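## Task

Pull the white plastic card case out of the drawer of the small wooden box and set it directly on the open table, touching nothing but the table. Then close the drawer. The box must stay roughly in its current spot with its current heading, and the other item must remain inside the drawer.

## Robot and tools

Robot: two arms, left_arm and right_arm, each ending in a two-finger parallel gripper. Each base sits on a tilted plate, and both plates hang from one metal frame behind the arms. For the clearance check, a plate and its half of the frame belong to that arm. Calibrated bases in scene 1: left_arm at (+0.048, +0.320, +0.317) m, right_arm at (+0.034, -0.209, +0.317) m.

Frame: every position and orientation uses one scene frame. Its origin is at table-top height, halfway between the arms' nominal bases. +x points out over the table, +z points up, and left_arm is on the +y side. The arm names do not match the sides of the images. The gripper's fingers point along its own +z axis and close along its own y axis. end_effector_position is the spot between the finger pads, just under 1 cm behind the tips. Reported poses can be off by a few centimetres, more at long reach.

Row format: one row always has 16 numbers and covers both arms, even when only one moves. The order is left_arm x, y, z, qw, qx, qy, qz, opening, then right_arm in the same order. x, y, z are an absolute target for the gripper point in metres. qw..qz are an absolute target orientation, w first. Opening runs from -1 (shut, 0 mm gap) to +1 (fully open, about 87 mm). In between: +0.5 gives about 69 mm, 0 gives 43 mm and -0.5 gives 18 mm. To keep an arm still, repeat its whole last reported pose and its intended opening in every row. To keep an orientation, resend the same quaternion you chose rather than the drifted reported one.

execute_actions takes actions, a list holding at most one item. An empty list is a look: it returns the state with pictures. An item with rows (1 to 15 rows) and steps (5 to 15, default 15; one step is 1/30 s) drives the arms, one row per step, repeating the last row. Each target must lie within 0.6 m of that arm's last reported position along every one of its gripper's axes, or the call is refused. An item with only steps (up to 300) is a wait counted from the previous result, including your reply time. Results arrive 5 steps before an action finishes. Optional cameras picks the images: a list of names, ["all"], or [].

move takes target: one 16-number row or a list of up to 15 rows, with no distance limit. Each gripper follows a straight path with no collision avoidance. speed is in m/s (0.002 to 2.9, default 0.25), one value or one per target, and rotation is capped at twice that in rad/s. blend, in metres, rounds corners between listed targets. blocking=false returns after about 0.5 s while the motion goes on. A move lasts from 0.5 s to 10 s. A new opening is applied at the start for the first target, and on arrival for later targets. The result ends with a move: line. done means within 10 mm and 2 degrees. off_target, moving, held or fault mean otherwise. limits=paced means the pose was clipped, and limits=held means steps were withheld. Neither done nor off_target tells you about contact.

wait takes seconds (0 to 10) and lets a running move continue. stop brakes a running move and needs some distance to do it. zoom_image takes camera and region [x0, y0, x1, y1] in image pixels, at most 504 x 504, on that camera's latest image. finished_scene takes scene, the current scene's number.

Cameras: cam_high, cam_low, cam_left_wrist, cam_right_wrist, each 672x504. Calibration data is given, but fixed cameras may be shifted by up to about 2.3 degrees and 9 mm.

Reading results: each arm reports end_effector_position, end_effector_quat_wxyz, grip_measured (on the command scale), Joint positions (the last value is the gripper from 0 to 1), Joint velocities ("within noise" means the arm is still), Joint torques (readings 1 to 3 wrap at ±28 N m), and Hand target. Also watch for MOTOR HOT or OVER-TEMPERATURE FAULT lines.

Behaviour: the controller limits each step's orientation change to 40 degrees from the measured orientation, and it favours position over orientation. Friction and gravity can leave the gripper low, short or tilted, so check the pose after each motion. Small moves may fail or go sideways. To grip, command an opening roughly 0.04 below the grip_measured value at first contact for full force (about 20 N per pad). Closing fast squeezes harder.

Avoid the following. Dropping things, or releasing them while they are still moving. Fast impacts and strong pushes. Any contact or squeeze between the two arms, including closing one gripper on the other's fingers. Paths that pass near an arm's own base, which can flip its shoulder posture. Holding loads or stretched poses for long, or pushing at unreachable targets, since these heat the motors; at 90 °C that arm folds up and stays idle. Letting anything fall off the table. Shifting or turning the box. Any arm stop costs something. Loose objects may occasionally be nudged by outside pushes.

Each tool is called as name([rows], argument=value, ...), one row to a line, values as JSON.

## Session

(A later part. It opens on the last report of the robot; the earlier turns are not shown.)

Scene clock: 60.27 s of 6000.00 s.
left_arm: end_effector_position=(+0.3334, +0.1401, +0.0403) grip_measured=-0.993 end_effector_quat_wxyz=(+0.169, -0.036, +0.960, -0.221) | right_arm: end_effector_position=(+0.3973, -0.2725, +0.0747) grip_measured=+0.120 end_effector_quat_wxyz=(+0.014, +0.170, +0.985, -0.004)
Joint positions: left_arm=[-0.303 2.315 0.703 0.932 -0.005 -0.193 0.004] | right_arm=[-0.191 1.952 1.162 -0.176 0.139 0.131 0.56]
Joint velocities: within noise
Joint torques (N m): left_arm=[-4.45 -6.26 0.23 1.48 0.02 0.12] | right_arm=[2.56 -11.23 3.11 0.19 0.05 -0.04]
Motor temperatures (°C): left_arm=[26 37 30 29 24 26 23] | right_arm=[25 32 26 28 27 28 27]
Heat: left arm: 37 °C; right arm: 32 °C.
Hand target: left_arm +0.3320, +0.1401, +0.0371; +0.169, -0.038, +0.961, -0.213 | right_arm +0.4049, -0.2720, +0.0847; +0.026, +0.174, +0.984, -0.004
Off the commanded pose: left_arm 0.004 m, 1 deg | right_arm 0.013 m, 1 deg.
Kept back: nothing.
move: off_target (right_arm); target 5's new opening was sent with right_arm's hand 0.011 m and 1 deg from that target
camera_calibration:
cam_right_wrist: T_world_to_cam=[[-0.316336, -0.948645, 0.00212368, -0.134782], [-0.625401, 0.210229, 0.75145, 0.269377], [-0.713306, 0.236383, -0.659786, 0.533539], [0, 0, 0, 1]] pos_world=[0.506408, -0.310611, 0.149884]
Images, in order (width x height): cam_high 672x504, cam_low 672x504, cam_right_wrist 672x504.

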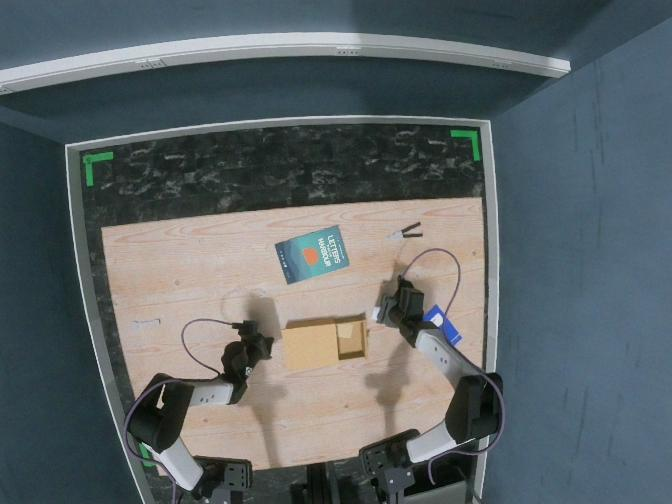

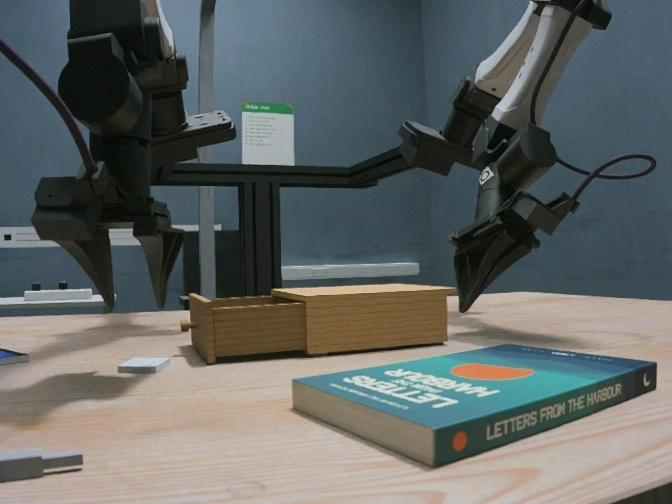

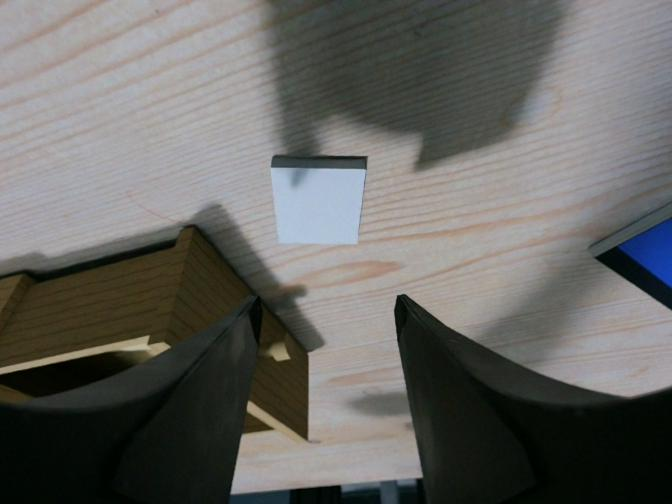

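move([
  [0.332,0.120,0.037,0.1695,-0.0376,0.9615,-0.2131,-1.0,0.331,-0.256,0.085,0.1766,0.0579,0.9795,0.0783,-1.0],
  [0.332,0.108,0.037,0.1695,-0.0376,0.9615,-0.2131,-1.0,0.331,-0.252,0.036,0.1766,0.0579,0.9795,0.0783,-1.0],
  [0.332,0.066,0.037,0.1695,-0.0376,0.9615,-0.2131,-1.0,0.331,-0.215,0.036,0.1766,0.0579,0.9795,0.0783,-1.0],
  [0.332,0.062,0.037,0.1695,-0.0376,0.9615,-0.2131,-1.0,0.331,-0.066,0.036,0.1766,0.0579,0.9795,0.0783,-1.0],
], speed=[0.25,0.15,0.08,0.08], cameras=["cam_high","cam_low","cam_right_wrist"])

Scene clock: 65.00 s of 6000.00 s.
left_arm: end_effector_position=(+0.3390, +0.0870, +0.0334) grip_measured=-0.993 end_effector_quat_wxyz=(+0.179, -0.043, +0.968, -0.173) | right_arm: end_effector_position=(+0.3347, -0.1237, +0.0401) grip_measured=-0.974 end_effector_quat_wxyz=(+0.185, +0.062, +0.981, -0.021)
Joint positions: left_arm=[-0.489 2.412 0.857 0.86 -0.247 -0.305 0.003] | right_arm=[0.26 2.191 0.68 0.81 0.47 0.159 0.013]
Joint velocities: within noise
Joint torques (N m): left_arm=[-7.72 -6.26 2.04 1.46 0.67 -0.11] | right_arm=[9.95 -4.1 2.13 0.79 -1.44 0.61]
Motor temperatures (°C): left_arm=[26 37 30 29 24 26 23] | right_arm=[26 32 26 28 27 28 27]
Heat: left arm: 37 °C; right arm: 32 °C.
Hand target: left_arm +0.3314, +0.0632, +0.0382; +0.169, -0.037, +0.962, -0.212 | right_arm +0.3276, -0.0701, +0.0421; +0.173, +0.057, +0.980, +0.074
Off the commanded pose: left_arm 0.026 m, 5 deg | right_arm 0.058 m, 11 deg.
Kept back: nothing.
move: off_target (left_arm, right_arm)
camera_calibration:
cam_right_wrist: T_world_to_cam=[[-0.108689, -0.99379, 0.0238543, -0.0892444], [-0.868654, 0.106617, 0.483811, 0.304129], [-0.483349, 0.0318639, -0.874847, 0.337261], [0, 0, 0, 1]] pos_world=[0.417498, -0.131862, 0.15004]
Images, in order (width x height): cam_high 672x504, cam_low 672x504, cam_right_wrist 672x504.

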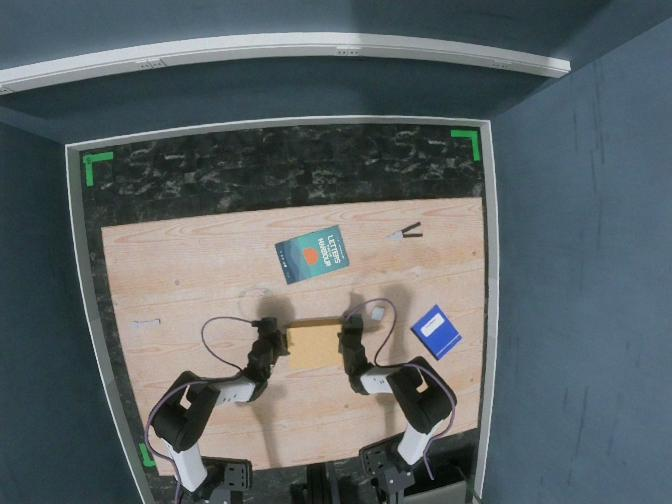

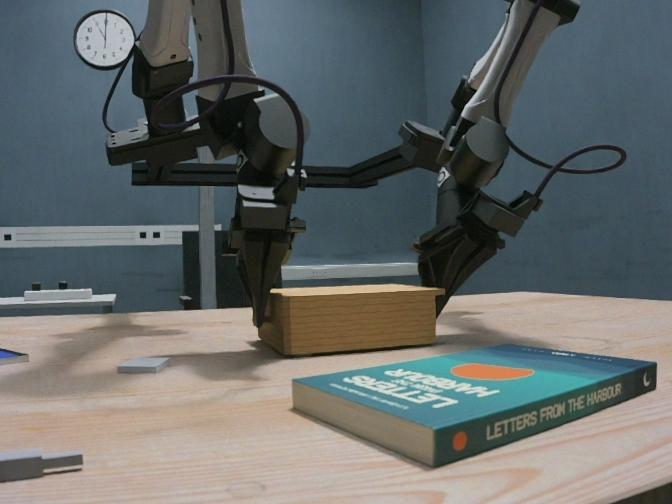

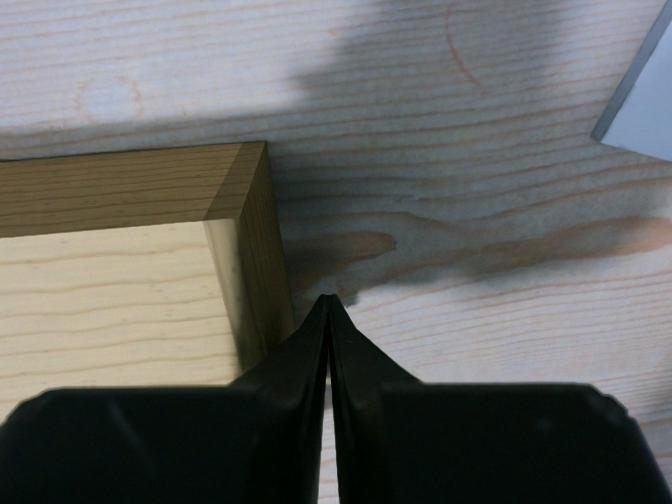

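zoom_image(camera="cam_low", region=[230, 250, 470, 380])

zoom_image(camera="cam_right_wrist", region=[180, 120, 400, 400])

Scaled by 2.100 from the camera's 672x504 image, which has a finer 960x720 frame.

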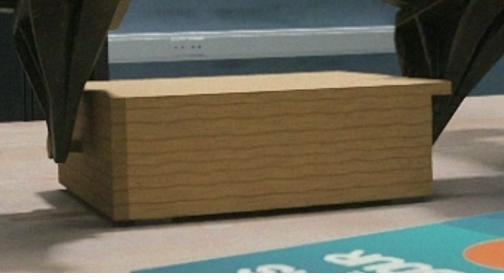

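Scaled by 1.800 from the camera's 672x504 image, which has a finer 960x720 frame.

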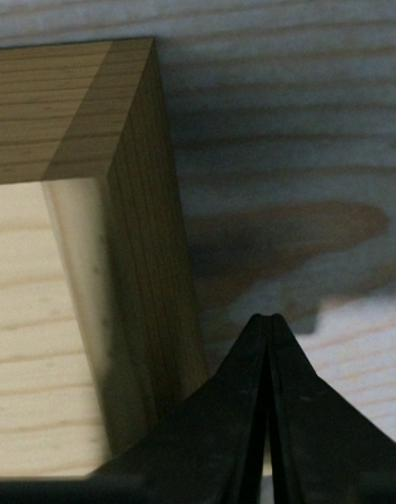

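move([
  [0.332,0.079,0.037,0.1695,-0.0376,0.9615,-0.2131,-1.0,0.331,-0.066,0.036,0.1766,0.0579,0.9795,0.0783,-1.0],
], speed=[0.05], cameras=["cam_low"])

zoom_image(camera="cam_low", region=[230, 250, 470, 380])

Scene clock: 66.67 s of 6000.00 s.
left_arm: end_effector_position=(+0.3344, +0.0949, +0.0309) grip_measured=-0.993 end_effector_quat_wxyz=(+0.175, -0.043, +0.968, -0.172) | right_arm: end_effector_position=(+0.3297, -0.1161, +0.0397) grip_measured=-0.974 end_effector_quat_wxyz=(+0.178, +0.059, +0.982, -0.011)
Joint positions: left_arm=[-0.471 2.412 0.835 0.876 -0.236 -0.295 0.003] | right_arm=[0.274 2.197 0.681 0.798 0.459 0.172 0.013]
Joint velocities: within noise
Joint torques (N m): left_arm=[-5.46 -7.83 0.32 1.51 0.81 0.05] | right_arm=[8.7 -4.11 2.59 0.88 -1.31 0.48]
Motor temperatures (°C): left_arm=[27 37 30 29 24 26 23] | right_arm=[26 32 26 28 27 28 27]
Heat: left arm: 37 °C; right arm: 32 °C.
Hand target: left_arm +0.3318, +0.0794, +0.0376; +0.169, -0.037, +0.962, -0.212 | right_arm +0.3286, -0.0691, +0.0413; +0.174, +0.057, +0.980, +0.075
Off the commanded pose: left_arm 0.017 m, 5 deg | right_arm 0.050 m, 10 deg.
Kept back: nothing.
move: off_target (left_arm, right_arm)
Images, in order (width x height): cam_low 672x504.

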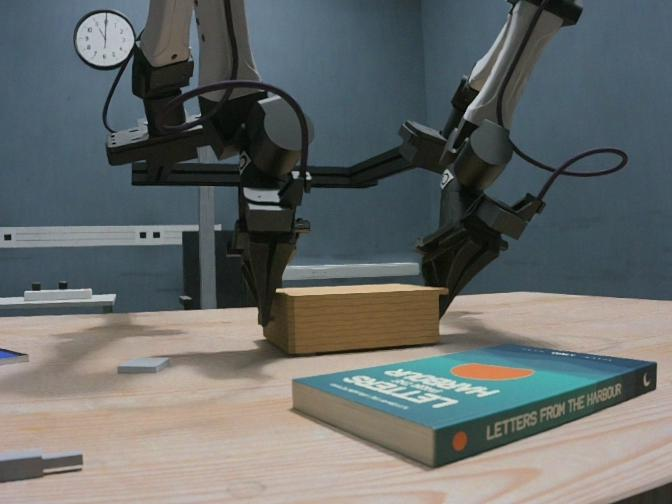

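Scaled by 2.100 from the camera's 672x504 image, which has a finer 960x720 frame.

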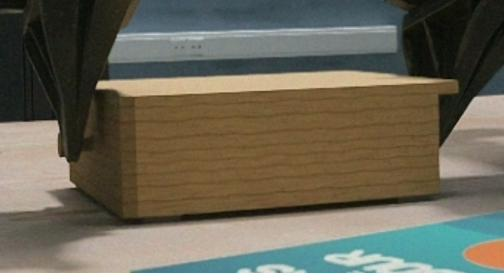

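move([
  [0.332,0.106,0.037,0.1695,-0.0376,0.9615,-0.2131,-1.0,0.331,-0.130,0.036,0.1766,0.0579,0.9795,0.0783,-1.0],
  [0.332,0.145,0.050,0.1695,-0.0376,0.9615,-0.2131,-1.0,0.331,-0.185,0.070,0.1766,0.0579,0.9795,0.0783,-1.0],
], speed=[0.1,0.2], cameras=["cam_high","cam_low","cam_right_wrist"])

zoom_image(camera="cam_low", region=[100, 250, 470, 390])

Scene clock: 68.60 s of 6000.00 s.
left_arm: end_effector_position=(+0.3231, +0.1434, +0.0449) grip_measured=-0.993 end_effector_quat_wxyz=(+0.158, -0.038, +0.965, -0.208) | right_arm: end_effector_position=(+0.3234, -0.1825, +0.0634) grip_measured=-0.974 end_effector_quat_wxyz=(+0.164, +0.060, +0.982, +0.076)
Joint positions: left_arm=[-0.319 2.29 0.671 0.913 -0.04 -0.208 0.003] | right_arm=[-0.03 1.965 0.528 0.748 0.055 0.008 0.013]
Joint velocities: within noise
Joint torques (N m): left_arm=[-3.15 -9.06 -0.58 1.45 0.28 0.29] | right_arm=[1.59 -8.53 -0.43 0.76 -0.22 -0.25]
Motor temperatures (°C): left_arm=[27 38 30 29 24 26 23] | right_arm=[26 32 26 28 27 28 27]
Heat: left arm: 38 °C; right arm: 32 °C.
Hand target: left_arm +0.3319, +0.1450, +0.0499; +0.170, -0.038, +0.962, -0.213 | right_arm +0.3310, -0.1850, +0.0697; +0.177, +0.058, +0.979, +0.078
Off the commanded pose: left_arm 0.010 m, 2 deg | right_arm 0.010 m, 1 deg.
Kept back: nothing.
move: done
camera_calibration:
cam_right_wrist: T_world_to_cam=[[-0.0737013, -0.983729, -0.163848, -0.147097], [-0.855901, -0.0219318, 0.516674, 0.259711], [-0.51186, 0.178317, -0.840358, 0.387804], [0, 0, 0, 1]] pos_world=[0.409947, -0.20816, 0.167607]
Images, in order (width x height): cam_high 672x504, cam_low 672x504, cam_right_wrist 672x504.

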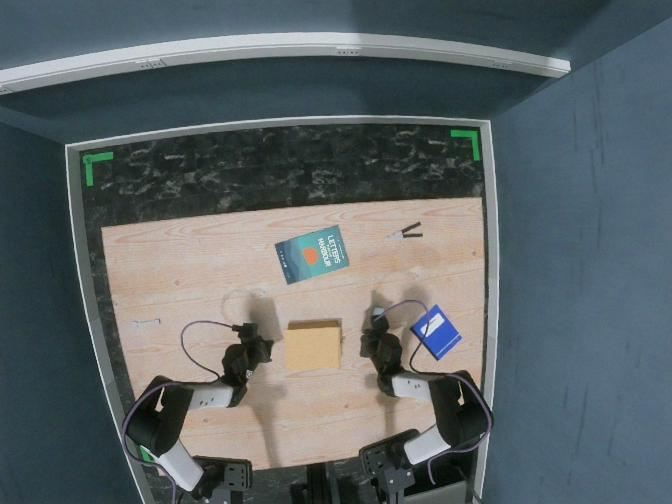

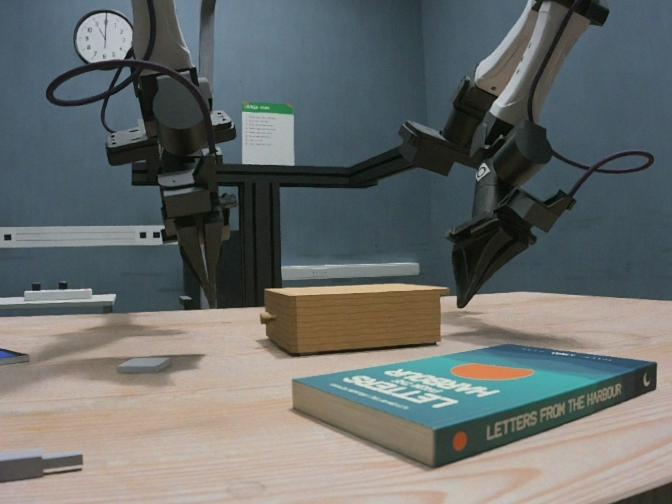

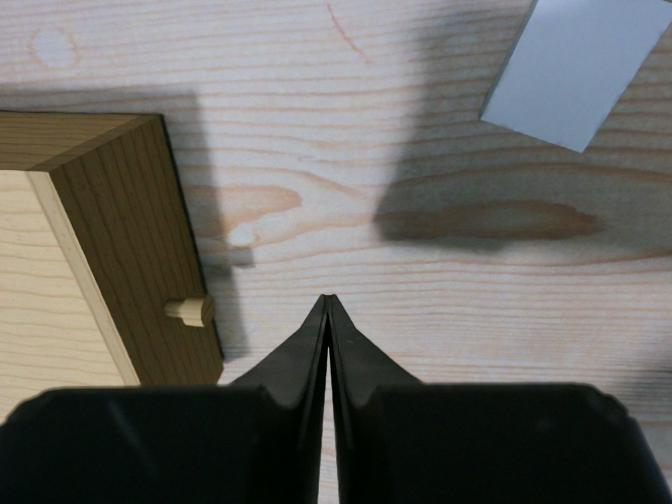

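Scaled by 1.362 from the camera's 672x504 image, which has a finer 960x720 frame.

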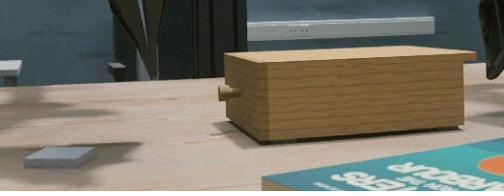

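zoom_image(camera="cam_right_wrist", region=[0, 100, 240, 390])

zoom_image(camera="cam_low", region=[250, 275, 330, 365])

Scaled by 1.738 from the camera's 672x504 image, which has a finer 960x720 frame.

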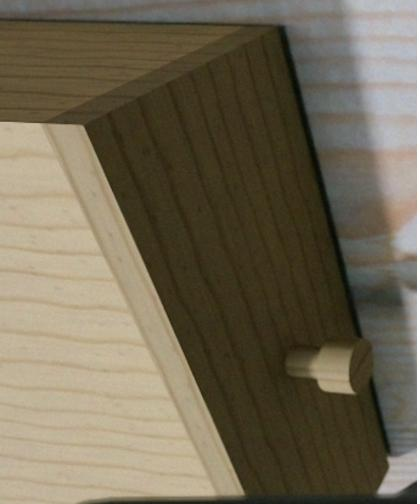

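Scaled by 5.600 from the camera's 672x504 image, which has a finer 960x720 frame.

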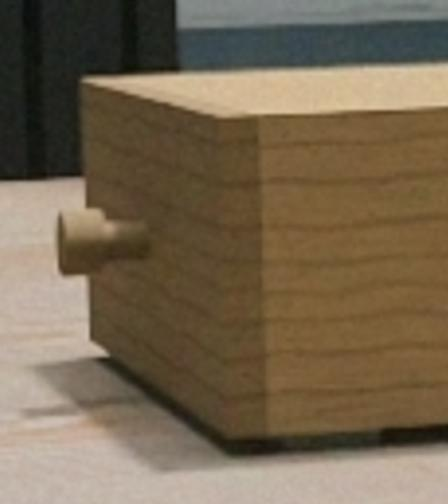

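Drawer is flush and the case is on the bare table.

finished_scene(scene=2)

The scene is finished: the task was done.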